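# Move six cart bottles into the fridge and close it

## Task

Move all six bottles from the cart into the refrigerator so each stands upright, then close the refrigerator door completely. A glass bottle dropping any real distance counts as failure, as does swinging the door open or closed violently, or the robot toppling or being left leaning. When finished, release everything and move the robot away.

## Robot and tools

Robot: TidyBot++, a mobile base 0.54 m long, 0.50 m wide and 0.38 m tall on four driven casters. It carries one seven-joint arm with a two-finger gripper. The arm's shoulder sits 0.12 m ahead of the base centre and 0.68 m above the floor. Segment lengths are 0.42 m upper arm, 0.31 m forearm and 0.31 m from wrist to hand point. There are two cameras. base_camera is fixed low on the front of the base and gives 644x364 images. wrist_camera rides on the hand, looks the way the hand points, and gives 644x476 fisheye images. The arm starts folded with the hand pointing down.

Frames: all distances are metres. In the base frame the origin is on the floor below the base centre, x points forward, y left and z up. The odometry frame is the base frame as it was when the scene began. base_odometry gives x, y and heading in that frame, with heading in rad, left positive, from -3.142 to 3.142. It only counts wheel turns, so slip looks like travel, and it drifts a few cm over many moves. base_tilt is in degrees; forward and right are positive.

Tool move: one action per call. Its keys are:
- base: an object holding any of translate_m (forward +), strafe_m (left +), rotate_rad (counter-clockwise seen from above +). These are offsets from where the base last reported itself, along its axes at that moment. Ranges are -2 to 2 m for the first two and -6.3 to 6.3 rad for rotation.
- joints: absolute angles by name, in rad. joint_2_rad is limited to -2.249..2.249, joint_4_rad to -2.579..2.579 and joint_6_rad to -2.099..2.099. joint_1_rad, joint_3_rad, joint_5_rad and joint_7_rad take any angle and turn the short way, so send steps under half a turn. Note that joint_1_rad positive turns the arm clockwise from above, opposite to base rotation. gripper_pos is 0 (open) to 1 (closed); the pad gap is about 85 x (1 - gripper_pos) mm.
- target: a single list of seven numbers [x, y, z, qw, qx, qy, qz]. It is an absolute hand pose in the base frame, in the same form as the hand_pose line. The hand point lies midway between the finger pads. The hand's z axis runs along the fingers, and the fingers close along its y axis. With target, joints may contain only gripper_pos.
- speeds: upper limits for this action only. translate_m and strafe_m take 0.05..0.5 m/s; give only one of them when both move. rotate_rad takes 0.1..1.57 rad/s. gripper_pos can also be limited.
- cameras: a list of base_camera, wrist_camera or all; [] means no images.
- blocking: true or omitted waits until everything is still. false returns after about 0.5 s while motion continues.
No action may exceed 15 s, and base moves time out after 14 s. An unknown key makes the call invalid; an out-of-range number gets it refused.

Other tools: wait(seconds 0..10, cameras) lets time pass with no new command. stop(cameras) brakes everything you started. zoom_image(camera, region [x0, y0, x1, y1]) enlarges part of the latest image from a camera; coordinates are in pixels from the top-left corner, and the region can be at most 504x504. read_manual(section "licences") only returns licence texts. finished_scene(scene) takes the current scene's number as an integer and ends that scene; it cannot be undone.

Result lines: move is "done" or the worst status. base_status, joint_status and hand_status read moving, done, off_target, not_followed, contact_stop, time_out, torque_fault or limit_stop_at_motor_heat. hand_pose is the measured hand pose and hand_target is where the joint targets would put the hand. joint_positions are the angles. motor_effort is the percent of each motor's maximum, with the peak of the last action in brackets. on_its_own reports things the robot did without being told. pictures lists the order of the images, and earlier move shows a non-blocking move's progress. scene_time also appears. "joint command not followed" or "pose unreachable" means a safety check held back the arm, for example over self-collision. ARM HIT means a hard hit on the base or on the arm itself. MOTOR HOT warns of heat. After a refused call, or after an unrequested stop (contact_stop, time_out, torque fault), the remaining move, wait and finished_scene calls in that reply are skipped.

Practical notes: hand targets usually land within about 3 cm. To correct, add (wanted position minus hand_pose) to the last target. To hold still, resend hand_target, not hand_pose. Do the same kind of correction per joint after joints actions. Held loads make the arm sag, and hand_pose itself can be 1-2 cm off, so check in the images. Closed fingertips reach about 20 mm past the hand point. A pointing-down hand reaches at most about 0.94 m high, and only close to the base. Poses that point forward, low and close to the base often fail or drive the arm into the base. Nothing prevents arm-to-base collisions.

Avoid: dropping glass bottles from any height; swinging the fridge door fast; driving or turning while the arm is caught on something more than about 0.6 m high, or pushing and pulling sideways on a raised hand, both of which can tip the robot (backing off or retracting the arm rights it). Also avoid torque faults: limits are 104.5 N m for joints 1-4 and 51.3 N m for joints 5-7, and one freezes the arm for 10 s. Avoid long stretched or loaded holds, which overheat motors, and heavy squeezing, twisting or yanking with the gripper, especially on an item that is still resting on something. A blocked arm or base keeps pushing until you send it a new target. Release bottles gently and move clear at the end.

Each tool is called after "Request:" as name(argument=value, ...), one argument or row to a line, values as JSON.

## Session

Request:
move(
  joints={"joint_6_rad": 0.5},
)

Scene clock: 2.00 s.
move: done
base_odometry: x=+0.000 y=+0.000 heading=+0.000
base_tilt: forward=-0.2 right=+0.1
base_status: not commanded
joint_positions: joint_1_rad=+0.041 joint_2_rad=-0.365 joint_3_rad=+3.170 joint_4_rad=-2.552 joint_5_rad=+0.027 joint_6_rad=+0.457 joint_7_rad=+1.595 gripper_pos=+0.000
joint_status: all done
motor_effort: joint_1_rad=+0(1) joint_2_rad=-5(6) joint_3_rad=+0(1) joint_4_rad=+16(16) joint_5_rad=+1(2) joint_6_rad=+9(10) joint_7_rad=+0(1)
hand_pose: x=+0.5322 y=-0.0245 z=+0.8436 quat_wxyz=(+0.029, +0.761, -0.007, +0.648) (m; base frame)
hand_target: x=+0.5341 y=-0.0245 z=+0.8568 quat_wxyz=(+0.030, +0.747, -0.006, +0.664) (m; base frame)
hand_status: not commanded
pictures: base_camera, wrist_camera
camera_calibration:
wrist_camera: T_world_to_cam=[[-0.100191, -0.994869, -0.0140498, 0.0397255], [-0.154199, 0.0294761, -0.9876, 0.975828], [0.982947, -0.0967817, -0.156361, -0.256647], [0, 0, 0, 1]] pos_world=[0.406722, -0.0140808, 0.924157]

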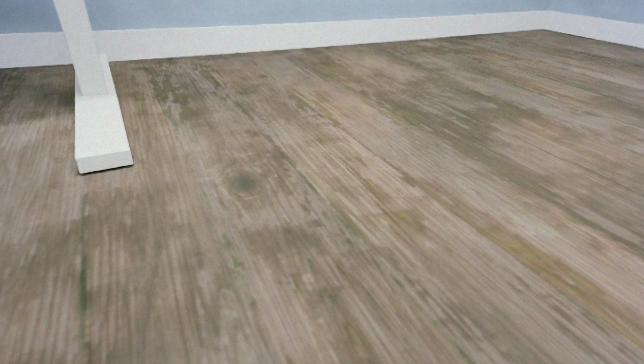

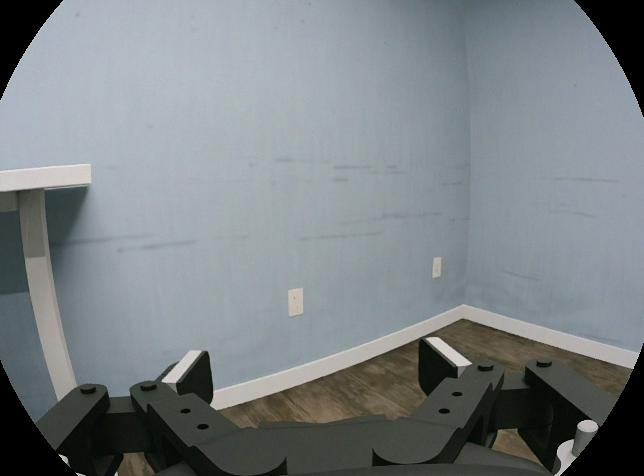

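Request:
move(
  target=[0.42,0,1.06,0,0.79,0,0.613],
  cameras=[],
)

Request:
move(
  base={"rotate_rad": 0.8},
)

Request:
move(
  base={"rotate_rad": 1.2},
)

Request:
move(
  base={"rotate_rad": 1.2},
)

Request:
move(
  base={"rotate_rad": 1.2},
)

Scene clock: 10.17 s.
move: off_target
base_odometry: x=+0.000 y=+0.000 heading=+0.000
base_tilt: forward=-0.2 right=+0.1
base_status: not commanded
joint_positions: joint_1_rad=+0.020 joint_2_rad=-0.721 joint_3_rad=+3.164 joint_4_rad=-1.878 joint_5_rad=+0.027 joint_6_rad=-0.666 joint_7_rad=+1.595 gripper_pos=+0.000
joint_status: not commanded
motor_effort: joint_1_rad=+0(1) joint_2_rad=+4(6) joint_3_rad=+1(1) joint_4_rad=+17(18) joint_5_rad=+0(2) joint_6_rad=+9(10) joint_7_rad=+1(1)
hand_pose: x=+0.4300 y=-0.0208 z=+1.0468 quat_wxyz=(+0.026, +0.790, -0.006, +0.612) (m; base frame)
hand_target: x=+0.4200 y=+0.0000 z=+1.0600 quat_wxyz=(+0.000, +0.790, +0.000, +0.613) (m; base frame)
hand_status: off_target (0.027 m and 3.1 deg from the pose sent, 0.245 m and 6.2 deg at the start)
pictures: none
No camera images: "cameras" was empty.

Scene clock: 11.90 s.
move: done
base_odometry: x=+0.000 y=+0.000 heading=+0.799
base_tilt: forward=-0.2 right=+0.1
base_status: done
joint_positions: joint_1_rad=+0.015 joint_2_rad=-0.721 joint_3_rad=+3.156 joint_4_rad=-1.878 joint_5_rad=+0.027 joint_6_rad=-0.669 joint_7_rad=+1.595 gripper_pos=+0.000
joint_status: not commanded
motor_effort: joint_1_rad=+0(1) joint_2_rad=+3(5) joint_3_rad=+1(2) joint_4_rad=+17(17) joint_5_rad=+1(2) joint_6_rad=+10(10) joint_7_rad=+0(1)
hand_pose: x=+0.4300 y=-0.0157 z=+1.0462 quat_wxyz=(+0.025, +0.791, -0.001, +0.611) (m; base frame)
hand_target: x=+0.4200 y=+0.0000 z=+1.0600 quat_wxyz=(+0.000, +0.790, +0.000, +0.613) (m; base frame)
hand_status: not commanded
pictures: base_camera, wrist_camera
camera_calibration:
wrist_camera: T_world_to_cam=[[-0.0879039, -0.99611, -0.00617367, 0.0276164], [-0.246886, 0.0277905, -0.968646, 1.17987], [0.965049, -0.0836236, -0.248368, -0.0194202], [0, 0, 0, 1]] pos_world=[0.312462, -0.00690411, 1.13822]

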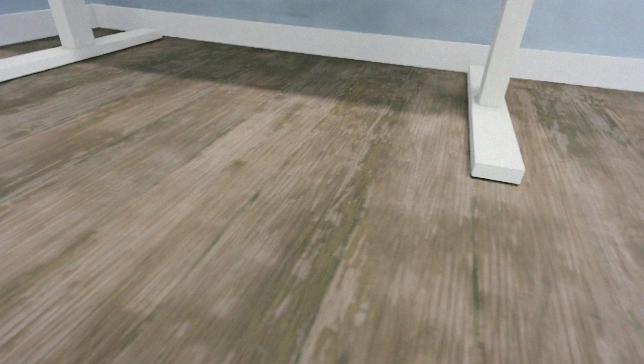

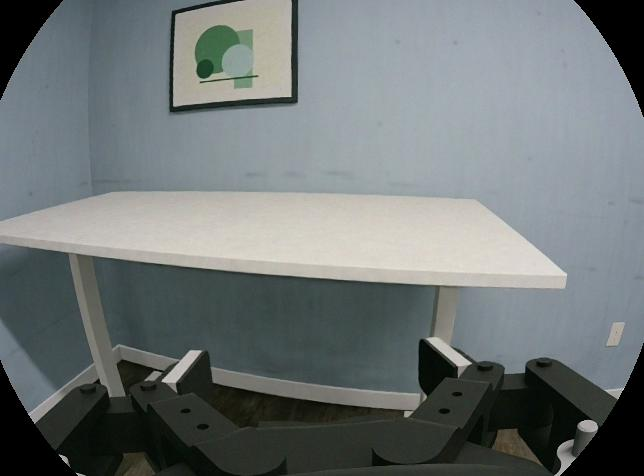

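Scene clock: 13.93 s.
move: done
base_odometry: x=+0.000 y=+0.000 heading=+1.998
base_tilt: forward=-0.2 right=+0.1
base_status: done
joint_positions: joint_1_rad=+0.014 joint_2_rad=-0.721 joint_3_rad=+3.154 joint_4_rad=-1.878 joint_5_rad=+0.027 joint_6_rad=-0.669 joint_7_rad=+1.595 gripper_pos=+0.000
joint_status: not commanded
motor_effort: joint_1_rad=+0(1) joint_2_rad=+3(4) joint_3_rad=+1(2) joint_4_rad=+17(17) joint_5_rad=+0(2) joint_6_rad=+10(10) joint_7_rad=+0(1)
hand_pose: x=+0.4300 y=-0.0142 z=+1.0461 quat_wxyz=(+0.024, +0.791, +0.001, +0.611) (m; base frame)
hand_target: x=+0.4200 y=+0.0000 z=+1.0600 quat_wxyz=(+0.000, +0.790, +0.000, +0.613) (m; base frame)
hand_status: not commanded
pictures: base_camera, wrist_camera
camera_calibration:
wrist_camera: T_world_to_cam=[[-0.0847539, -0.996391, -0.00474503, 0.0262592], [-0.247285, 0.025647, -0.968603, 1.17983], [0.965229, -0.0809196, -0.248566, -0.0191617], [0, 0, 0, 1]] pos_world=[0.312476, -0.00564531, 1.13815]

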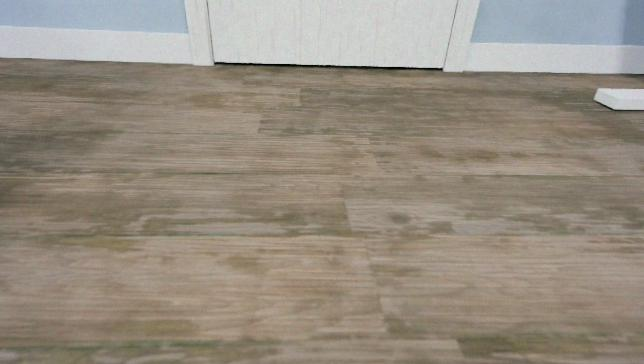

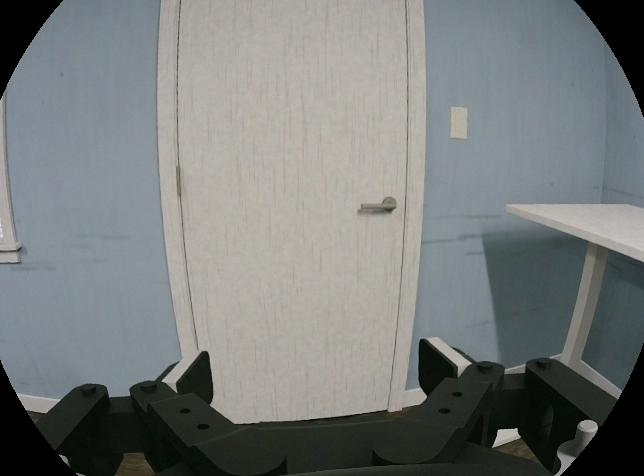

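Scene clock: 15.97 s.
move: done
base_odometry: x=+0.000 y=+0.000 heading=-3.087
base_tilt: forward=-0.2 right=+0.1
base_status: done
joint_positions: joint_1_rad=+0.013 joint_2_rad=-0.721 joint_3_rad=+3.153 joint_4_rad=-1.878 joint_5_rad=+0.027 joint_6_rad=-0.669 joint_7_rad=+1.595 gripper_pos=+0.000
joint_status: not commanded
motor_effort: joint_1_rad=+0(1) joint_2_rad=+4(5) joint_3_rad=+1(2) joint_4_rad=+17(17) joint_5_rad=+1(2) joint_6_rad=+9(10) joint_7_rad=+0(1)
hand_pose: x=+0.4300 y=-0.0133 z=+1.0460 quat_wxyz=(+0.024, +0.791, +0.002, +0.611) (m; base frame)
hand_target: x=+0.4200 y=+0.0000 z=+1.0600 quat_wxyz=(+0.000, +0.790, +0.000, +0.613) (m; base frame)
hand_status: not commanded
pictures: base_camera, wrist_camera
camera_calibration:
wrist_camera: T_world_to_cam=[[-0.0830157, -0.996541, -0.00391952, 0.0254833], [-0.247575, 0.0244334, -0.968561, 1.1798], [0.965306, -0.0794354, -0.248746, -0.0189347], [0, 0, 0, 1]] pos_world=[0.312483, -0.00493556, 1.1381]

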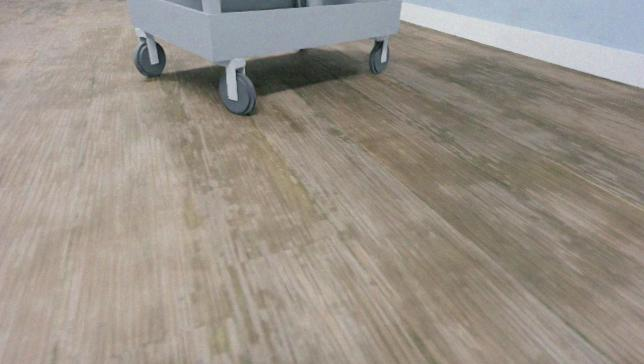

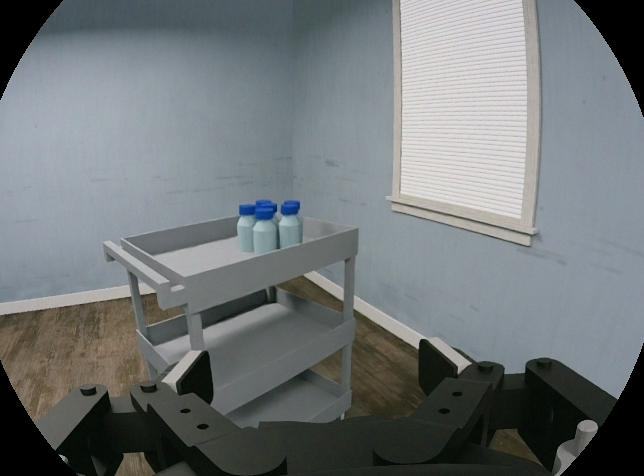

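Scene clock: 18.00 s.
move: done
base_odometry: x=+0.000 y=+0.000 heading=-1.888
base_tilt: forward=-0.2 right=+0.1
base_status: done
joint_positions: joint_1_rad=+0.012 joint_2_rad=-0.721 joint_3_rad=+3.152 joint_4_rad=-1.878 joint_5_rad=+0.027 joint_6_rad=-0.669 joint_7_rad=+1.595 gripper_pos=+0.000
joint_status: not commanded
motor_effort: joint_1_rad=+0(1) joint_2_rad=+3(4) joint_3_rad=+1(2) joint_4_rad=+17(17) joint_5_rad=+1(2) joint_6_rad=+9(9) joint_7_rad=+1(1)
hand_pose: x=+0.4300 y=-0.0128 z=+1.0460 quat_wxyz=(+0.024, +0.791, +0.003, +0.611) (m; base frame)
hand_target: x=+0.4200 y=+0.0000 z=+1.0600 quat_wxyz=(+0.000, +0.790, +0.000, +0.613) (m; base frame)
hand_status: not commanded
pictures: base_camera, wrist_camera
camera_calibration:
wrist_camera: T_world_to_cam=[[-0.0818682, -0.996637, -0.00339238, 0.0249847], [-0.247698, 0.0236438, -0.968549, 1.1798], [0.965372, -0.078453, -0.248801, -0.0188549], [0, 0, 0, 1]] pos_world=[0.312482, -0.00447352, 1.13809]

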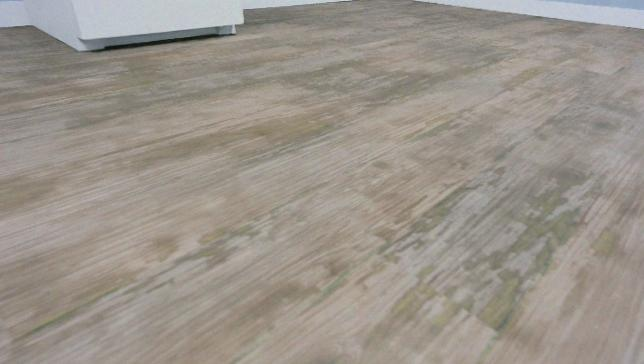

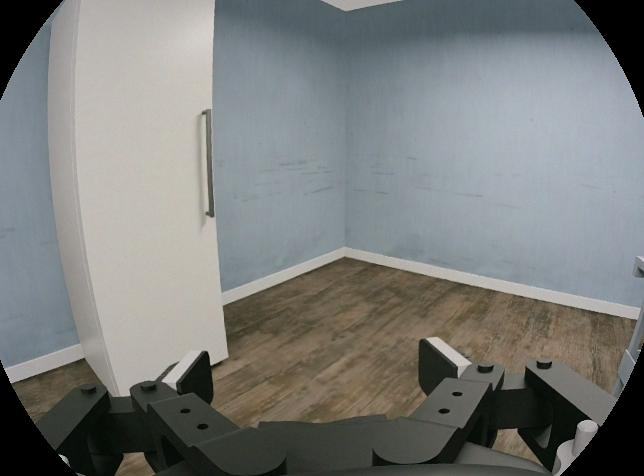

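Request:
move(
  base={"rotate_rad": 0.45},
)

Request:
zoom_image(
  camera="wrist_camera",
  region=[200, 0, 500, 400],
)

Scene clock: 22.93 s.
move: done
base_odometry: x=+0.000 y=+0.000 heading=-1.439
base_tilt: forward=-0.2 right=+0.1
base_status: done
joint_positions: joint_1_rad=+0.012 joint_2_rad=-0.721 joint_3_rad=+3.152 joint_4_rad=-1.878 joint_5_rad=+0.027 joint_6_rad=-0.669 joint_7_rad=+1.595 gripper_pos=+0.000
joint_status: not commanded
motor_effort: joint_1_rad=+0(1) joint_2_rad=+4(4) joint_3_rad=+1(2) joint_4_rad=+17(17) joint_5_rad=+1(2) joint_6_rad=+9(9) joint_7_rad=+1(1)
hand_pose: x=+0.4300 y=-0.0123 z=+1.0460 quat_wxyz=(+0.024, +0.791, +0.003, +0.611) (m; base frame)
hand_target: x=+0.4200 y=+0.0000 z=+1.0600 quat_wxyz=(+0.000, +0.790, +0.000, +0.613) (m; base frame)
hand_status: not commanded
pictures: base_camera, wrist_camera
camera_calibration:
wrist_camera: T_world_to_cam=[[-0.0808756, -0.99672, -0.00291841, 0.0245389], [-0.247903, 0.0229511, -0.968513, 1.17978], [0.965403, -0.0776056, -0.248946, -0.018676], [0, 0, 0, 1]] pos_world=[0.312485, -0.00406816, 1.13805]

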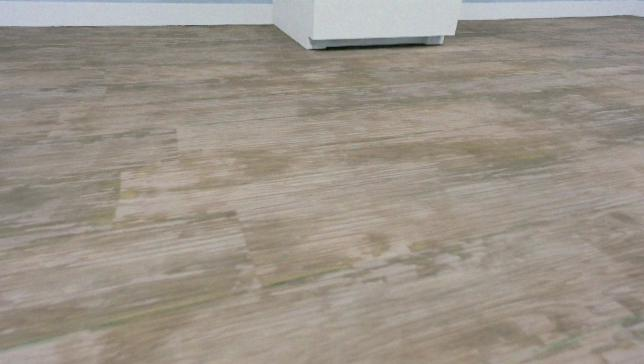

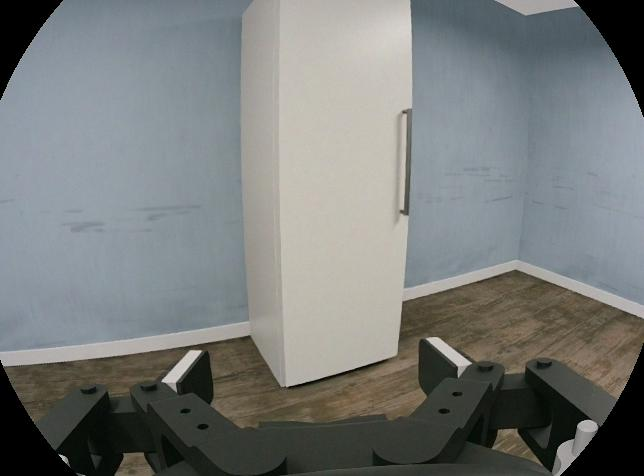

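Scaled by 1.260.

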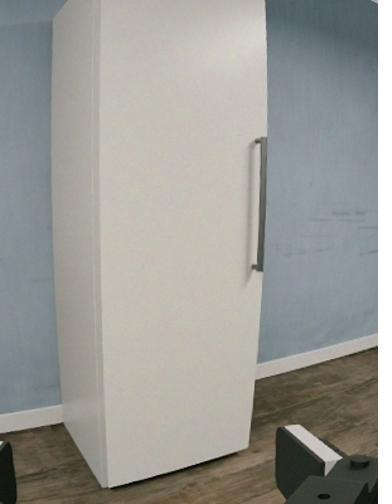

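Request:
move(
  base={"translate_m": 1.197, "strafe_m": -0.821, "rotate_rad": 0.497},
  target=[0.47,0,1.02,0,0.77,0,0.638],
)

Scene clock: 61.07 s.
move: off_target
base_odometry: x=-0.657 y=-1.295 heading=-0.941
base_tilt: forward=-0.2 right=+0.1
base_status: done
joint_positions: joint_1_rad=+0.010 joint_2_rad=-0.678 joint_3_rad=+3.150 joint_4_rad=-2.003 joint_5_rad=+0.027 joint_6_rad=-0.444 joint_7_rad=+1.595 gripper_pos=+0.000
joint_status: not commanded
motor_effort: joint_1_rad=+0(1) joint_2_rad=+2(6) joint_3_rad=+1(3) joint_4_rad=+18(19) joint_5_rad=+1(2) joint_6_rad=+9(10) joint_7_rad=+0(1)
hand_pose: x=+0.4650 y=-0.0102 z=+1.0251 quat_wxyz=(+0.023, +0.773, +0.007, +0.634) (m; base frame)
hand_target: x=+0.4700 y=+0.0000 z=+1.0200 quat_wxyz=(+0.000, +0.770, +0.000, +0.638) (m; base frame)
hand_status: off_target (0.012 m and 2.9 deg from the pose sent, 0.049 m and 4.8 deg at the start)
pictures: base_camera, wrist_camera
camera_calibration:
wrist_camera: T_world_to_cam=[[-0.0733674, -0.9973, -0.00328025, 0.0262759], [-0.192174, 0.0173648, -0.981207, 1.15528], [0.978614, -0.0713582, -0.19293, -0.121048], [0, 0, 0, 1]] pos_world=[0.342403, -0.00249408, 1.11031]

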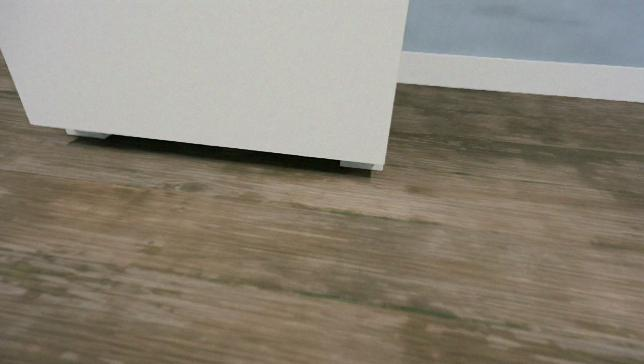

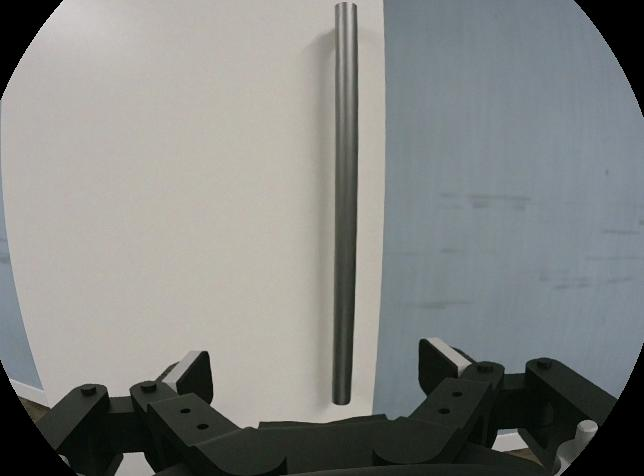

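Request:
move(
  base={"rotate_rad": -0.124, "strafe_m": 0.041},
)

Request:
move(
  base={"translate_m": 0.2},
  speeds={"translate_m": 0.2},
)

Scene clock: 87.07 s.
move: done
base_odometry: x=-0.623 y=-1.271 heading=-1.065
base_tilt: forward=-0.2 right=+0.1
base_status: done
joint_positions: joint_1_rad=+0.010 joint_2_rad=-0.678 joint_3_rad=+3.149 joint_4_rad=-2.003 joint_5_rad=+0.027 joint_6_rad=-0.443 joint_7_rad=+1.595 gripper_pos=+0.000
joint_status: not commanded
motor_effort: joint_1_rad=+0(1) joint_2_rad=+2(4) joint_3_rad=+1(4) joint_4_rad=+18(18) joint_5_rad=+1(2) joint_6_rad=+9(10) joint_7_rad=+0(1)
hand_pose: x=+0.4653 y=-0.0095 z=+1.0252 quat_wxyz=(+0.023, +0.773, +0.007, +0.634) (m; base frame)
hand_target: x=+0.4700 y=+0.0000 z=+1.0200 quat_wxyz=(+0.000, +0.770, +0.000, +0.638) (m; base frame)
hand_status: not commanded
pictures: base_camera, wrist_camera
camera_calibration:
wrist_camera: T_world_to_cam=[[-0.071893, -0.997409, -0.00268092, 0.0257063], [-0.191919, 0.0164711, -0.981272, 1.15532], [0.978774, -0.0700321, -0.192606, -0.1216], [0, 0, 0, 1]] pos_world=[0.342595, -0.00190551, 1.11033]

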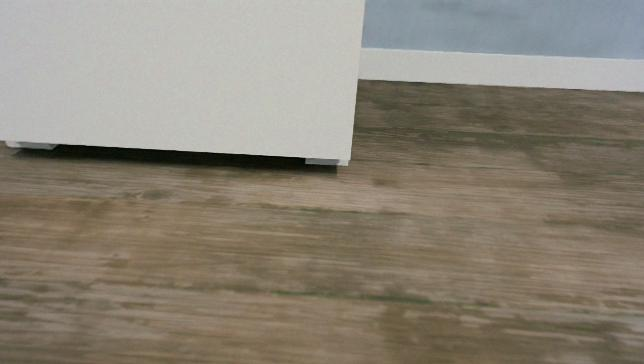

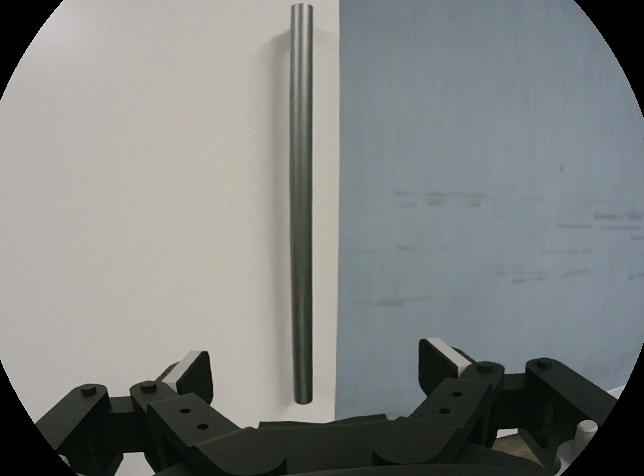

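Scene clock: 88.77 s.
move: done
base_odometry: x=-0.526 y=-1.446 heading=-1.066
base_tilt: forward=-0.2 right=+0.1
base_status: done
joint_positions: joint_1_rad=+0.010 joint_2_rad=-0.672 joint_3_rad=+3.149 joint_4_rad=-2.003 joint_5_rad=+0.027 joint_6_rad=-0.442 joint_7_rad=+1.595 gripper_pos=+0.000
joint_status: not commanded
motor_effort: joint_1_rad=+0(0) joint_2_rad=+1(7) joint_3_rad=+1(2) joint_4_rad=+18(18) joint_5_rad=+0(2) joint_6_rad=+9(10) joint_7_rad=+0(1)
hand_pose: x=+0.4674 y=-0.0095 z=+1.0233 quat_wxyz=(+0.023, +0.775, +0.008, +0.632) (m; base frame)
hand_target: x=+0.4700 y=+0.0000 z=+1.0200 quat_wxyz=(+0.000, +0.770, +0.000, +0.638) (m; base frame)
hand_status: not commanded
pictures: base_camera, wrist_camera
camera_calibration:
wrist_camera: T_world_to_cam=[[-0.0718908, -0.99741, -0.00233667, 0.0254852], [-0.197198, 0.01651, -0.980225, 1.15526], [0.977724, -0.0700083, -0.197874, -0.118178], [0, 0, 0, 1]] pos_world=[0.345193, -0.00192757, 1.10909]

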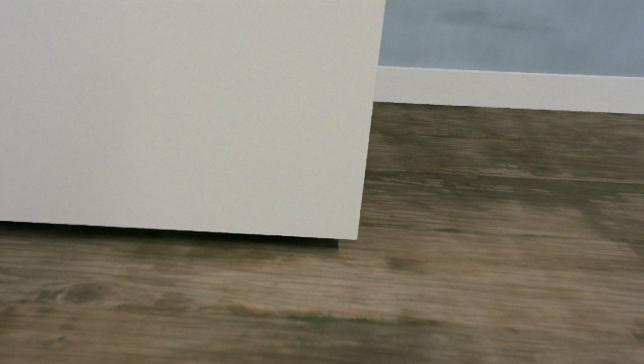

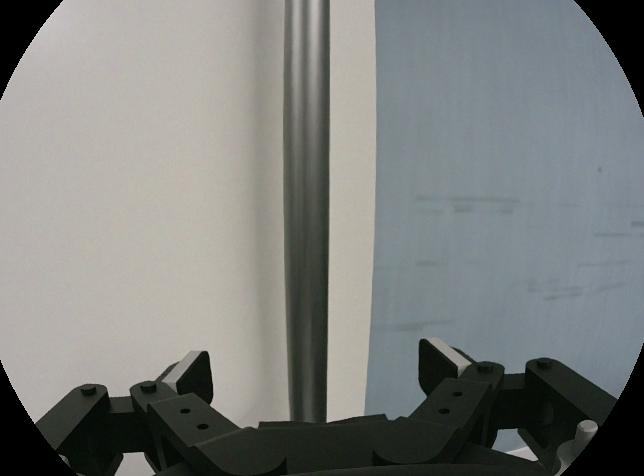

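Request:
move(
  base={"translate_m": 0.075},
  speeds={"translate_m": 0.1},
  cameras=["wrist_camera"],
)

Request:
move(
  joints={"gripper_pos": 0.75},
)

Scene clock: 95.40 s.
move: done
base_odometry: x=-0.490 y=-1.511 heading=-1.066
base_tilt: forward=-0.2 right=+0.1
base_status: done
joint_positions: joint_1_rad=+0.010 joint_2_rad=-0.671 joint_3_rad=+3.149 joint_4_rad=-2.003 joint_5_rad=+0.027 joint_6_rad=-0.442 joint_7_rad=+1.595 gripper_pos=+0.000
joint_status: not commanded
motor_effort: joint_1_rad=+0(1) joint_2_rad=+1(4) joint_3_rad=+1(2) joint_4_rad=+18(18) joint_5_rad=+1(2) joint_6_rad=+9(10) joint_7_rad=+0(1)
hand_pose: x=+0.4676 y=-0.0095 z=+1.0231 quat_wxyz=(+0.023, +0.775, +0.008, +0.631) (m; base frame)
hand_target: x=+0.4700 y=+0.0000 z=+1.0200 quat_wxyz=(+0.000, +0.770, +0.000, +0.638) (m; base frame)
hand_status: not commanded
pictures: wrist_camera
camera_calibration:
wrist_camera: T_world_to_cam=[[-0.071885, -0.99741, -0.00230988, 0.0254715], [-0.197563, 0.0165086, -0.980151, 1.15526], [0.977651, -0.0700018, -0.198238, -0.118037], [0, 0, 0, 1]] pos_world=[0.345465, -0.00192885, 1.10898]

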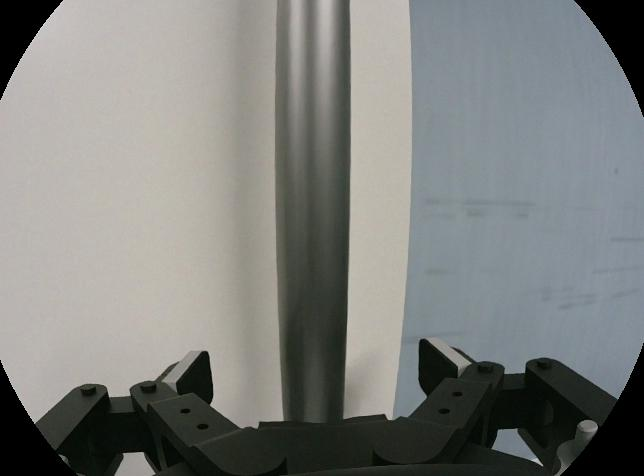

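Scene clock: 96.43 s.
move: done
base_odometry: x=-0.490 y=-1.511 heading=-1.066
base_tilt: forward=-0.2 right=+0.1
base_status: not commanded
joint_positions: joint_1_rad=+0.006 joint_2_rad=-0.672 joint_3_rad=+3.149 joint_4_rad=-2.003 joint_5_rad=+0.027 joint_6_rad=-0.442 joint_7_rad=+1.595 gripper_pos=+0.740
joint_status: all done
motor_effort: joint_1_rad=-1(3) joint_2_rad=+1(4) joint_3_rad=+0(4) joint_4_rad=+18(19) joint_5_rad=+3(4) joint_6_rad=+10(11) joint_7_rad=+2(2)
hand_pose: x=+0.4675 y=-0.0083 z=+1.0232 quat_wxyz=(+0.022, +0.775, +0.009, +0.632) (m; base frame)
hand_target: x=+0.4700 y=+0.0000 z=+1.0200 quat_wxyz=(+0.000, +0.770, +0.000, +0.638) (m; base frame)
hand_status: not commanded
pictures: base_camera, wrist_camera
camera_calibration:
wrist_camera: T_world_to_cam=[[-0.0684756, -0.99765, -0.00240083, 0.0251928], [-0.197268, 0.0158988, -0.980221, 1.15516], [0.977955, -0.0666476, -0.197894, -0.118239], [0, 0, 0, 1]] pos_world=[0.345235, -0.0011125, 1.10898]

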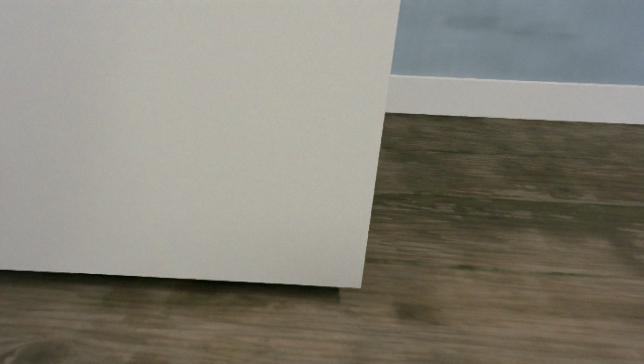

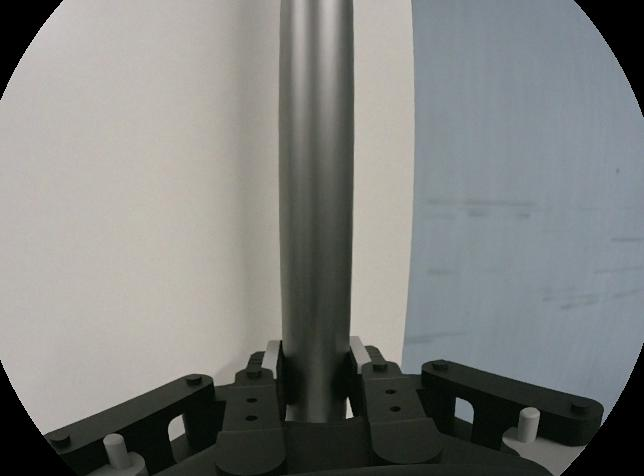

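Request:
move(
  joints={"gripper_pos": 0.85},
  cameras=[],
)

Request:
move(
  base={"translate_m": -0.055, "strafe_m": 0.054, "rotate_rad": -0.1},
  speeds={"translate_m": 0.08, "rotate_rad": 0.1},
)

Scene clock: 107.43 s.
move: off_target
base_odometry: x=-0.490 y=-1.511 heading=-1.066
base_tilt: forward=-0.2 right=+0.1
base_status: not commanded
joint_positions: joint_1_rad=+0.006 joint_2_rad=-0.672 joint_3_rad=+3.149 joint_4_rad=-2.003 joint_5_rad=+0.027 joint_6_rad=-0.442 joint_7_rad=+1.595 gripper_pos=+0.756
joint_status: gripper_pos off_target (ended at +0.756, target +0.850)
motor_effort: joint_1_rad=+0(0) joint_2_rad=+2(4) joint_3_rad=+0(0) joint_4_rad=+19(19) joint_5_rad=+2(4) joint_6_rad=+11(11) joint_7_rad=+3(3)
hand_pose: x=+0.4673 y=-0.0083 z=+1.0232 quat_wxyz=(+0.022, +0.775, +0.009, +0.632) (m; base frame)
hand_target: x=+0.4700 y=+0.0000 z=+1.0200 quat_wxyz=(+0.000, +0.770, +0.000, +0.638) (m; base frame)
hand_status: not commanded
pictures: none
No camera images: "cameras" was empty.

Scene clock: 109.13 s.
move: done
base_odometry: x=-0.469 y=-1.437 heading=-1.167
base_tilt: forward=-0.2 right=+0.1
base_status: done
joint_positions: joint_1_rad=+0.001 joint_2_rad=-0.640 joint_3_rad=+3.148 joint_4_rad=-2.015 joint_5_rad=+0.025 joint_6_rad=-0.381 joint_7_rad=+1.595 gripper_pos=+0.760
joint_status: not commanded
motor_effort: joint_1_rad=+1(3) joint_2_rad=-5(26) joint_3_rad=+2(4) joint_4_rad=+18(19) joint_5_rad=+4(5) joint_6_rad=+7(10) joint_7_rad=+4(4)
hand_pose: x=+0.4820 y=-0.0053 z=+1.0231 quat_wxyz=(+0.019, +0.769, +0.012, +0.638) (m; base frame)
hand_target: x=+0.4700 y=+0.0000 z=+1.0200 quat_wxyz=(+0.000, +0.770, +0.000, +0.638) (m; base frame)
hand_status: not commanded
pictures: base_camera, wrist_camera
camera_calibration:
wrist_camera: T_world_to_cam=[[-0.0602949, -0.998173, -0.00391819, 0.0267898], [-0.180555, 0.0147669, -0.983454, 1.15312], [0.981715, -0.0585898, -0.181116, -0.151224], [0, 0, 0, 1]] pos_world=[0.358277, 0.000852568, 1.10676]

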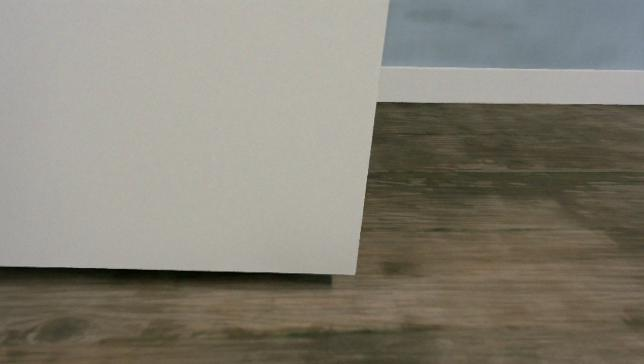

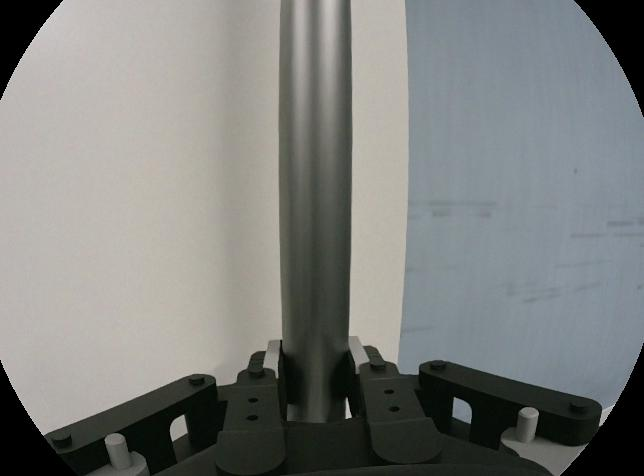

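Request:
move(
  base={"translate_m": -0.105, "strafe_m": 0.113, "rotate_rad": -0.2},
  speeds={"translate_m": 0.12, "rotate_rad": 0.16},
)

Request:
move(
  base={"translate_m": -0.105, "strafe_m": 0.113, "rotate_rad": -0.2},
  speeds={"translate_m": 0.12, "rotate_rad": 0.16},
)

Scene clock: 116.30 s.
move: done
base_odometry: x=-0.406 y=-1.296 heading=-1.368
base_tilt: forward=-0.2 right=+0.1
base_status: done
joint_positions: joint_1_rad=-0.007 joint_2_rad=-0.627 joint_3_rad=+3.144 joint_4_rad=-2.015 joint_5_rad=+0.021 joint_6_rad=-0.366 joint_7_rad=+1.595 gripper_pos=+0.760
joint_status: not commanded
motor_effort: joint_1_rad=+0(4) joint_2_rad=-6(10) joint_3_rad=+1(6) joint_4_rad=+18(18) joint_5_rad=+4(7) joint_6_rad=+6(7) joint_7_rad=+4(4)
hand_pose: x=+0.4873 y=+0.0000 z=+1.0231 quat_wxyz=(+0.015, +0.769, +0.016, +0.639) (m; base frame)
hand_target: x=+0.4700 y=+0.0000 z=+1.0200 quat_wxyz=(+0.000, +0.770, +0.000, +0.638) (m; base frame)
hand_status: not commanded
pictures: base_camera, wrist_camera
camera_calibration:
wrist_camera: T_world_to_cam=[[-0.0487412, -0.998797, -0.00545129, 0.0282629], [-0.178069, 0.0140598, -0.983918, 1.15325], [0.98281, -0.0469867, -0.17854, -0.159255], [0, 0, 0, 1]] pos_world=[0.363254, 0.00453149, 1.10643]

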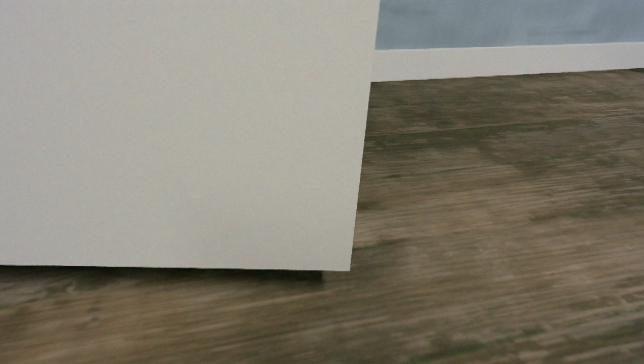

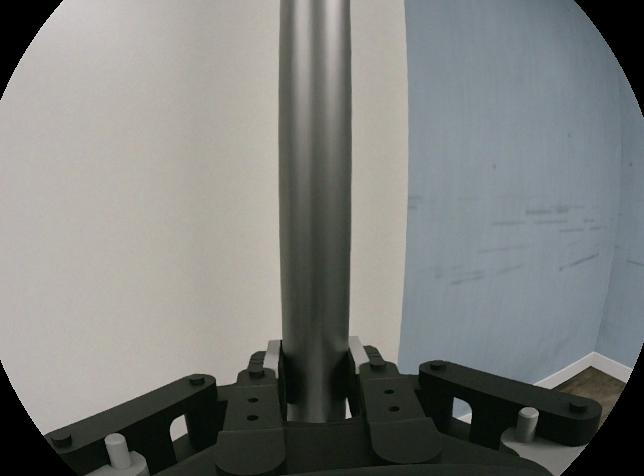

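Scene clock: 118.13 s.
move: done
base_odometry: x=-0.317 y=-1.171 heading=-1.569
base_tilt: forward=-0.2 right=+0.1
base_status: done
joint_positions: joint_1_rad=-0.011 joint_2_rad=-0.622 joint_3_rad=+3.138 joint_4_rad=-2.015 joint_5_rad=+0.018 joint_6_rad=-0.359 joint_7_rad=+1.595 gripper_pos=+0.760
joint_status: not commanded
motor_effort: joint_1_rad=+0(5) joint_2_rad=-7(12) joint_3_rad=+1(8) joint_4_rad=+17(17) joint_5_rad=+4(7) joint_6_rad=+5(6) joint_7_rad=+4(4)
hand_pose: x=+0.4894 y=+0.0054 z=+1.0231 quat_wxyz=(+0.012, +0.768, +0.020, +0.640) (m; base frame)
hand_target: x=+0.4700 y=+0.0000 z=+1.0200 quat_wxyz=(+0.000, +0.770, +0.000, +0.638) (m; base frame)
hand_status: not commanded
pictures: base_camera, wrist_camera
camera_calibration:
wrist_camera: T_world_to_cam=[[-0.0379638, -0.999269, -0.00454709, 0.0276119], [-0.176998, 0.0112027, -0.984147, 1.15334], [0.983479, -0.0365571, -0.177294, -0.162721], [0, 0, 0, 1]] pos_world=[0.365221, 0.00872253, 1.10633]

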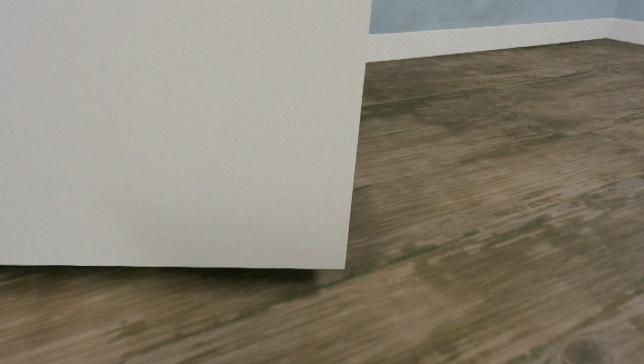

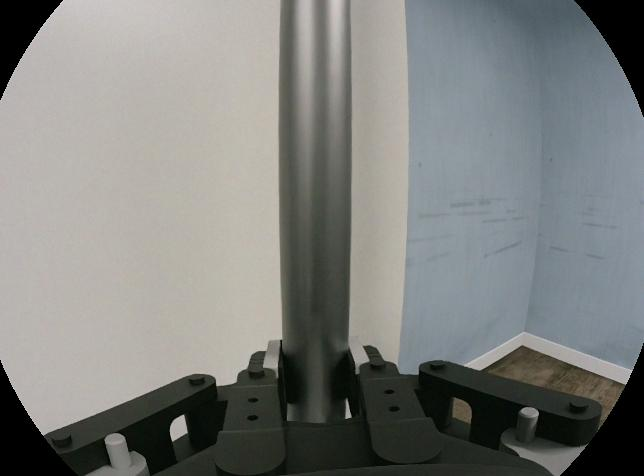

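Request:
move(
  base={"translate_m": -0.105, "strafe_m": 0.113, "rotate_rad": -0.2},
  speeds={"translate_m": 0.15, "rotate_rad": 0.2},
  cameras=[],
)

Request:
move(
  base={"translate_m": -0.105, "strafe_m": 0.113, "rotate_rad": -0.2},
  speeds={"translate_m": 0.15, "rotate_rad": 0.2},
)

Request:
move(
  base={"translate_m": -0.105, "strafe_m": 0.113, "rotate_rad": -0.2},
  speeds={"translate_m": 0.15, "rotate_rad": 0.2},
  cameras=[],
)

Request:
move(
  base={"translate_m": -0.105, "strafe_m": 0.113, "rotate_rad": -0.2},
  speeds={"translate_m": 0.15, "rotate_rad": 0.2},
)

Scene clock: 129.57 s.
move: done
base_odometry: x=-0.204 y=-1.065 heading=-1.770
base_tilt: forward=-0.2 right=+0.1
base_status: done
joint_positions: joint_1_rad=-0.015 joint_2_rad=-0.624 joint_3_rad=+3.132 joint_4_rad=-2.015 joint_5_rad=+0.015 joint_6_rad=-0.361 joint_7_rad=+1.595 gripper_pos=+0.760
joint_status: not commanded
motor_effort: joint_1_rad=+1(7) joint_2_rad=-6(14) joint_3_rad=+2(9) joint_4_rad=+18(18) joint_5_rad=+4(8) joint_6_rad=+6(7) joint_7_rad=+3(4)
hand_pose: x=+0.4885 y=+0.0101 z=+1.0233 quat_wxyz=(+0.009, +0.768, +0.024, +0.640) (m; base frame)
hand_target: x=+0.4700 y=+0.0000 z=+1.0200 quat_wxyz=(+0.000, +0.770, +0.000, +0.638) (m; base frame)
hand_status: not commanded
pictures: none
No camera images: "cameras" was empty.

Scene clock: 131.17 s.
move: done
base_odometry: x=-0.073 y=-0.985 heading=-1.971
base_tilt: forward=-0.2 right=+0.1
base_status: done
joint_positions: joint_1_rad=-0.021 joint_2_rad=-0.626 joint_3_rad=+3.129 joint_4_rad=-2.015 joint_5_rad=+0.012 joint_6_rad=-0.362 joint_7_rad=+1.595 gripper_pos=+0.760
joint_status: not commanded
motor_effort: joint_1_rad=+2(8) joint_2_rad=-7(13) joint_3_rad=+3(11) joint_4_rad=+18(18) joint_5_rad=+5(8) joint_6_rad=+7(8) joint_7_rad=+4(4)
hand_pose: x=+0.4876 y=+0.0141 z=+1.0235 quat_wxyz=(+0.006, +0.768, +0.027, +0.640) (m; base frame)
hand_target: x=+0.4700 y=+0.0000 z=+1.0200 quat_wxyz=(+0.000, +0.770, +0.000, +0.638) (m; base frame)
hand_status: not commanded
pictures: base_camera, wrist_camera
camera_calibration:
wrist_camera: T_world_to_cam=[[-0.0201754, -0.999783, -0.00511073, 0.0281076], [-0.176375, 0.00859071, -0.984286, 1.1532], [0.984116, -0.018957, -0.17651, -0.161938], [0, 0, 0, 1]] pos_world=[0.363328, 0.0151248, 1.10664]

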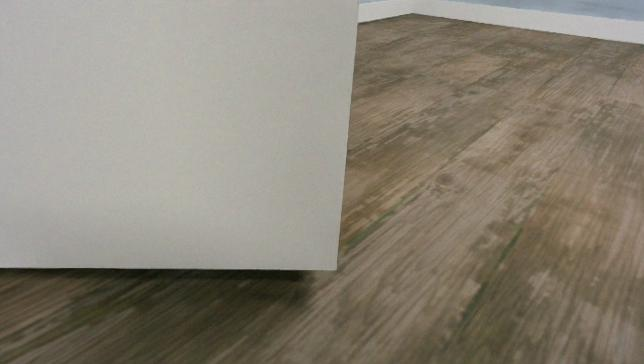

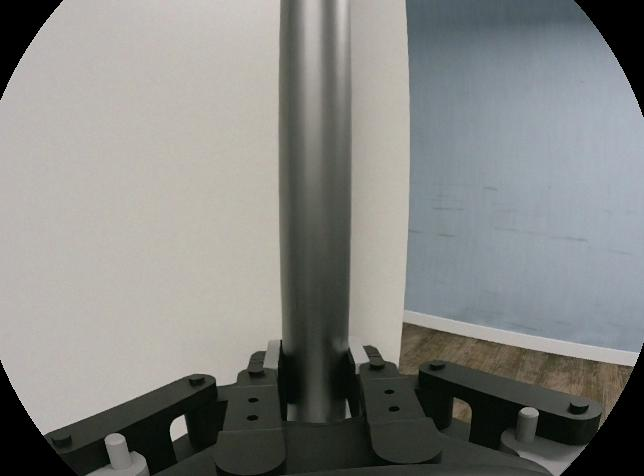

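Scene clock: 132.80 s.
move: done
base_odometry: x=+0.073 y=-0.932 heading=-2.172
base_tilt: forward=-0.2 right=+0.1
base_status: done
joint_positions: joint_1_rad=-0.024 joint_2_rad=-0.631 joint_3_rad=+3.125 joint_4_rad=-2.016 joint_5_rad=+0.010 joint_6_rad=-0.367 joint_7_rad=+1.595 gripper_pos=+0.760
joint_status: not commanded
motor_effort: joint_1_rad=+2(7) joint_2_rad=-5(12) joint_3_rad=+5(11) joint_4_rad=+19(19) joint_5_rad=+5(9) joint_6_rad=+8(9) joint_7_rad=+3(5)
hand_pose: x=+0.4853 y=+0.0175 z=+1.0238 quat_wxyz=(+0.004, +0.767, +0.029, +0.641) (m; base frame)
hand_target: x=+0.4700 y=+0.0000 z=+1.0200 quat_wxyz=(+0.000, +0.770, +0.000, +0.638) (m; base frame)
hand_status: not commanded
pictures: none
No camera images: "cameras" was empty.

Scene clock: 134.40 s.
move: done
base_odometry: x=+0.225 y=-0.910 heading=-2.373
base_tilt: forward=-0.2 right=+0.1
base_status: done
joint_positions: joint_1_rad=-0.027 joint_2_rad=-0.640 joint_3_rad=+3.122 joint_4_rad=-2.017 joint_5_rad=+0.007 joint_6_rad=-0.372 joint_7_rad=+1.595 gripper_pos=+0.760
joint_status: not commanded
motor_effort: joint_1_rad=+3(8) joint_2_rad=-5(11) joint_3_rad=+5(12) joint_4_rad=+20(20) joint_5_rad=+5(9) joint_6_rad=+9(11) joint_7_rad=+3(4)
hand_pose: x=+0.4820 y=+0.0201 z=+1.0241 quat_wxyz=(+0.002, +0.767, +0.031, +0.641) (m; base frame)
hand_target: x=+0.4700 y=+0.0000 z=+1.0200 quat_wxyz=(+0.000, +0.770, +0.000, +0.638) (m; base frame)
hand_status: not commanded
pictures: base_camera, wrist_camera
camera_calibration:
wrist_camera: T_world_to_cam=[[-0.00773225, -0.999952, -0.00597796, 0.0288808], [-0.175149, 0.00724003, -0.984515, 1.15239], [0.984512, -0.00656549, -0.175196, -0.158026], [0, 0, 0, 1]] pos_world=[0.357641, 0.0194986, 1.10703]

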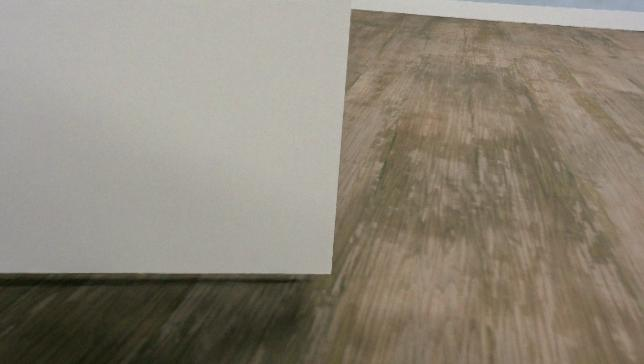

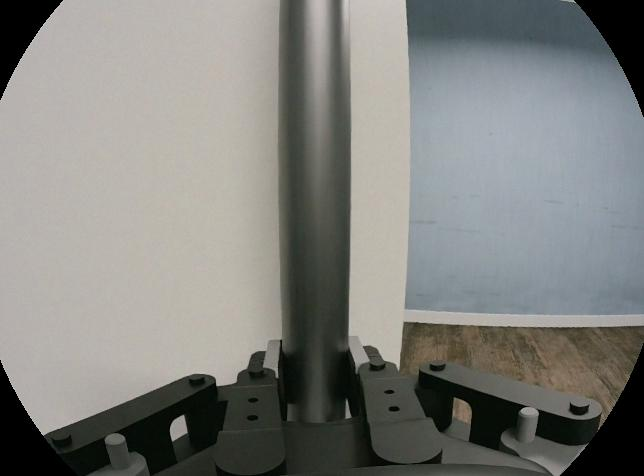

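Request:
move(
  base={"translate_m": -0.128, "strafe_m": 0.152, "rotate_rad": -0.25},
  speeds={"translate_m": 0.15, "rotate_rad": 0.2},
  cameras=[],
)

Request:
move(
  base={"translate_m": -0.128, "strafe_m": 0.147, "rotate_rad": -0.25},
  speeds={"translate_m": 0.12, "rotate_rad": 0.16},
)

Scene clock: 144.73 s.
move: done
base_odometry: x=+0.423 y=-0.930 heading=-2.625
base_tilt: forward=-0.2 right=+0.1
base_status: done
joint_positions: joint_1_rad=-0.022 joint_2_rad=-0.654 joint_3_rad=+3.128 joint_4_rad=-2.021 joint_5_rad=+0.006 joint_6_rad=-0.382 joint_7_rad=+1.595 gripper_pos=+0.760
joint_status: not commanded
motor_effort: joint_1_rad=+1(8) joint_2_rad=-2(9) joint_3_rad=+4(11) joint_4_rad=+19(22) joint_5_rad=+3(8) joint_6_rad=+10(13) joint_7_rad=+1(4)
hand_pose: x=+0.4767 y=+0.0151 z=+1.0244 quat_wxyz=(+0.003, +0.766, +0.026, +0.642) (m; base frame)
hand_target: x=+0.4700 y=+0.0000 z=+1.0200 quat_wxyz=(+0.000, +0.770, +0.000, +0.638) (m; base frame)
hand_status: not commanded
pictures: none
No camera images: "cameras" was empty.

Scene clock: 146.90 s.
move: done
base_odometry: x=+0.607 y=-0.995 heading=-2.876
base_tilt: forward=-0.2 right=+0.1
base_status: done
joint_positions: joint_1_rad=-0.020 joint_2_rad=-0.661 joint_3_rad=+3.129 joint_4_rad=-2.022 joint_5_rad=+0.006 joint_6_rad=-0.386 joint_7_rad=+1.595 gripper_pos=+0.760
joint_status: not commanded
motor_effort: joint_1_rad=+2(7) joint_2_rad=+1(6) joint_3_rad=+4(10) joint_4_rad=+19(20) joint_5_rad=+3(7) joint_6_rad=+10(11) joint_7_rad=+2(3)
hand_pose: x=+0.4741 y=+0.0141 z=+1.0246 quat_wxyz=(+0.003, +0.766, +0.025, +0.642) (m; base frame)
hand_target: x=+0.4700 y=+0.0000 z=+1.0200 quat_wxyz=(+0.000, +0.770, +0.000, +0.638) (m; base frame)
hand_status: not commanded
pictures: base_camera, wrist_camera
camera_calibration:
wrist_camera: T_world_to_cam=[[-0.0197406, -0.999732, -0.0120822, 0.0348492], [-0.172441, 0.0153079, -0.984901, 1.15056], [0.984822, -0.0173591, -0.172697, -0.15276], [0, 0, 0, 1]] pos_world=[0.349533, 0.0145753, 1.10723]

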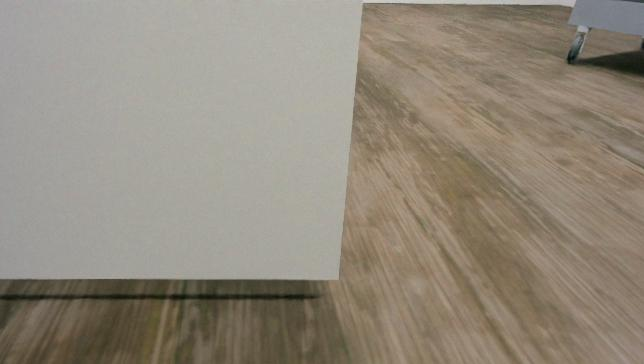

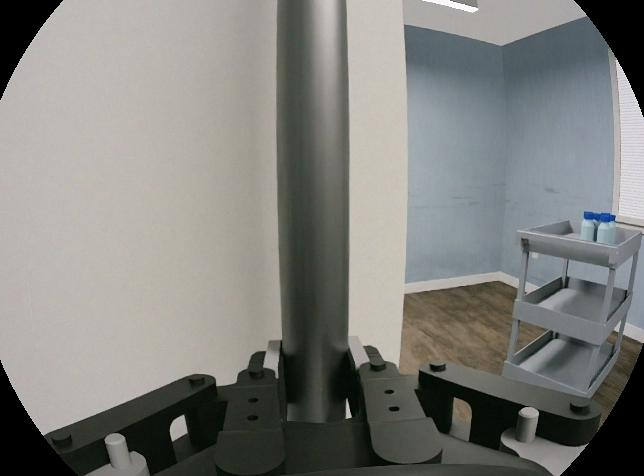

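Request:
move(
  joints={"gripper_pos": 0.0},
  cameras=[],
)

Request:
move(
  base={"translate_m": -0.3},
  speeds={"translate_m": 0.25},
)

Scene clock: 184.93 s.
move: done
base_odometry: x=+0.607 y=-0.995 heading=-2.876
base_tilt: forward=-0.2 right=+0.1
base_status: not commanded
joint_positions: joint_1_rad=-0.018 joint_2_rad=-0.664 joint_3_rad=+3.138 joint_4_rad=-2.022 joint_5_rad=+0.006 joint_6_rad=-0.386 joint_7_rad=+1.595 gripper_pos=+0.000
joint_status: all done
motor_effort: joint_1_rad=+0(2) joint_2_rad=+1(3) joint_3_rad=+1(4) joint_4_rad=+18(19) joint_5_rad=+1(4) joint_6_rad=+9(11) joint_7_rad=+0(2)
hand_pose: x=+0.4736 y=+0.0090 z=+1.0255 quat_wxyz=(+0.004, +0.766, +0.019, +0.643) (m; base frame)
hand_target: x=+0.4700 y=+0.0000 z=+1.0200 quat_wxyz=(+0.000, +0.770, +0.000, +0.638) (m; base frame)
hand_status: not commanded
pictures: none
No camera images: "cameras" was empty.

Scene clock: 186.97 s.
move: done
base_odometry: x=+0.897 y=-0.916 heading=-2.876
base_tilt: forward=-0.2 right=+0.1
base_status: done
joint_positions: joint_1_rad=-0.018 joint_2_rad=-0.671 joint_3_rad=+3.138 joint_4_rad=-2.022 joint_5_rad=+0.006 joint_6_rad=-0.386 joint_7_rad=+1.595 gripper_pos=+0.000
joint_status: not commanded
motor_effort: joint_1_rad=+0(1) joint_2_rad=+2(4) joint_3_rad=+1(2) joint_4_rad=+18(18) joint_5_rad=+1(2) joint_6_rad=+9(10) joint_7_rad=+0(1)
hand_pose: x=+0.4711 y=+0.0089 z=+1.0280 quat_wxyz=(+0.004, +0.763, +0.019, +0.646) (m; base frame)
hand_target: x=+0.4700 y=+0.0000 z=+1.0200 quat_wxyz=(+0.000, +0.770, +0.000, +0.638) (m; base frame)
hand_status: not commanded
pictures: base_camera, wrist_camera
camera_calibration:
wrist_camera: T_world_to_cam=[[-0.0289525, -0.999421, -0.0178954, 0.0399134], [-0.163129, 0.0223871, -0.986351, 1.15052], [0.98618, -0.0256381, -0.163682, -0.159137], [0, 0, 0, 1]] pos_world=[0.345776, 0.0100535, 1.10948]

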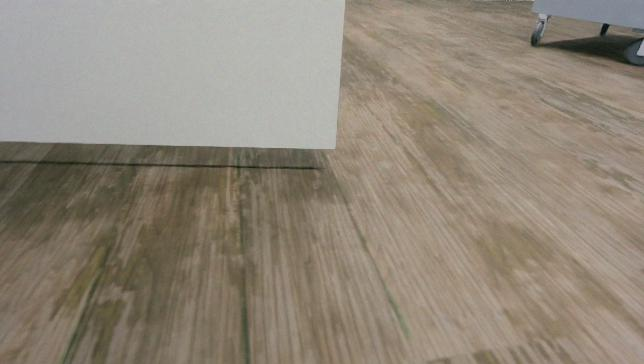

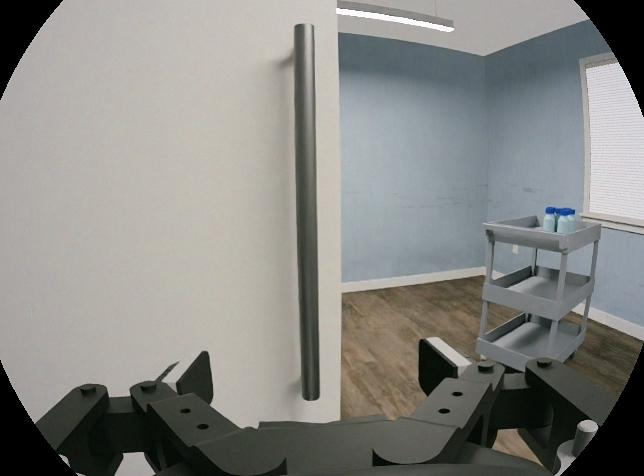

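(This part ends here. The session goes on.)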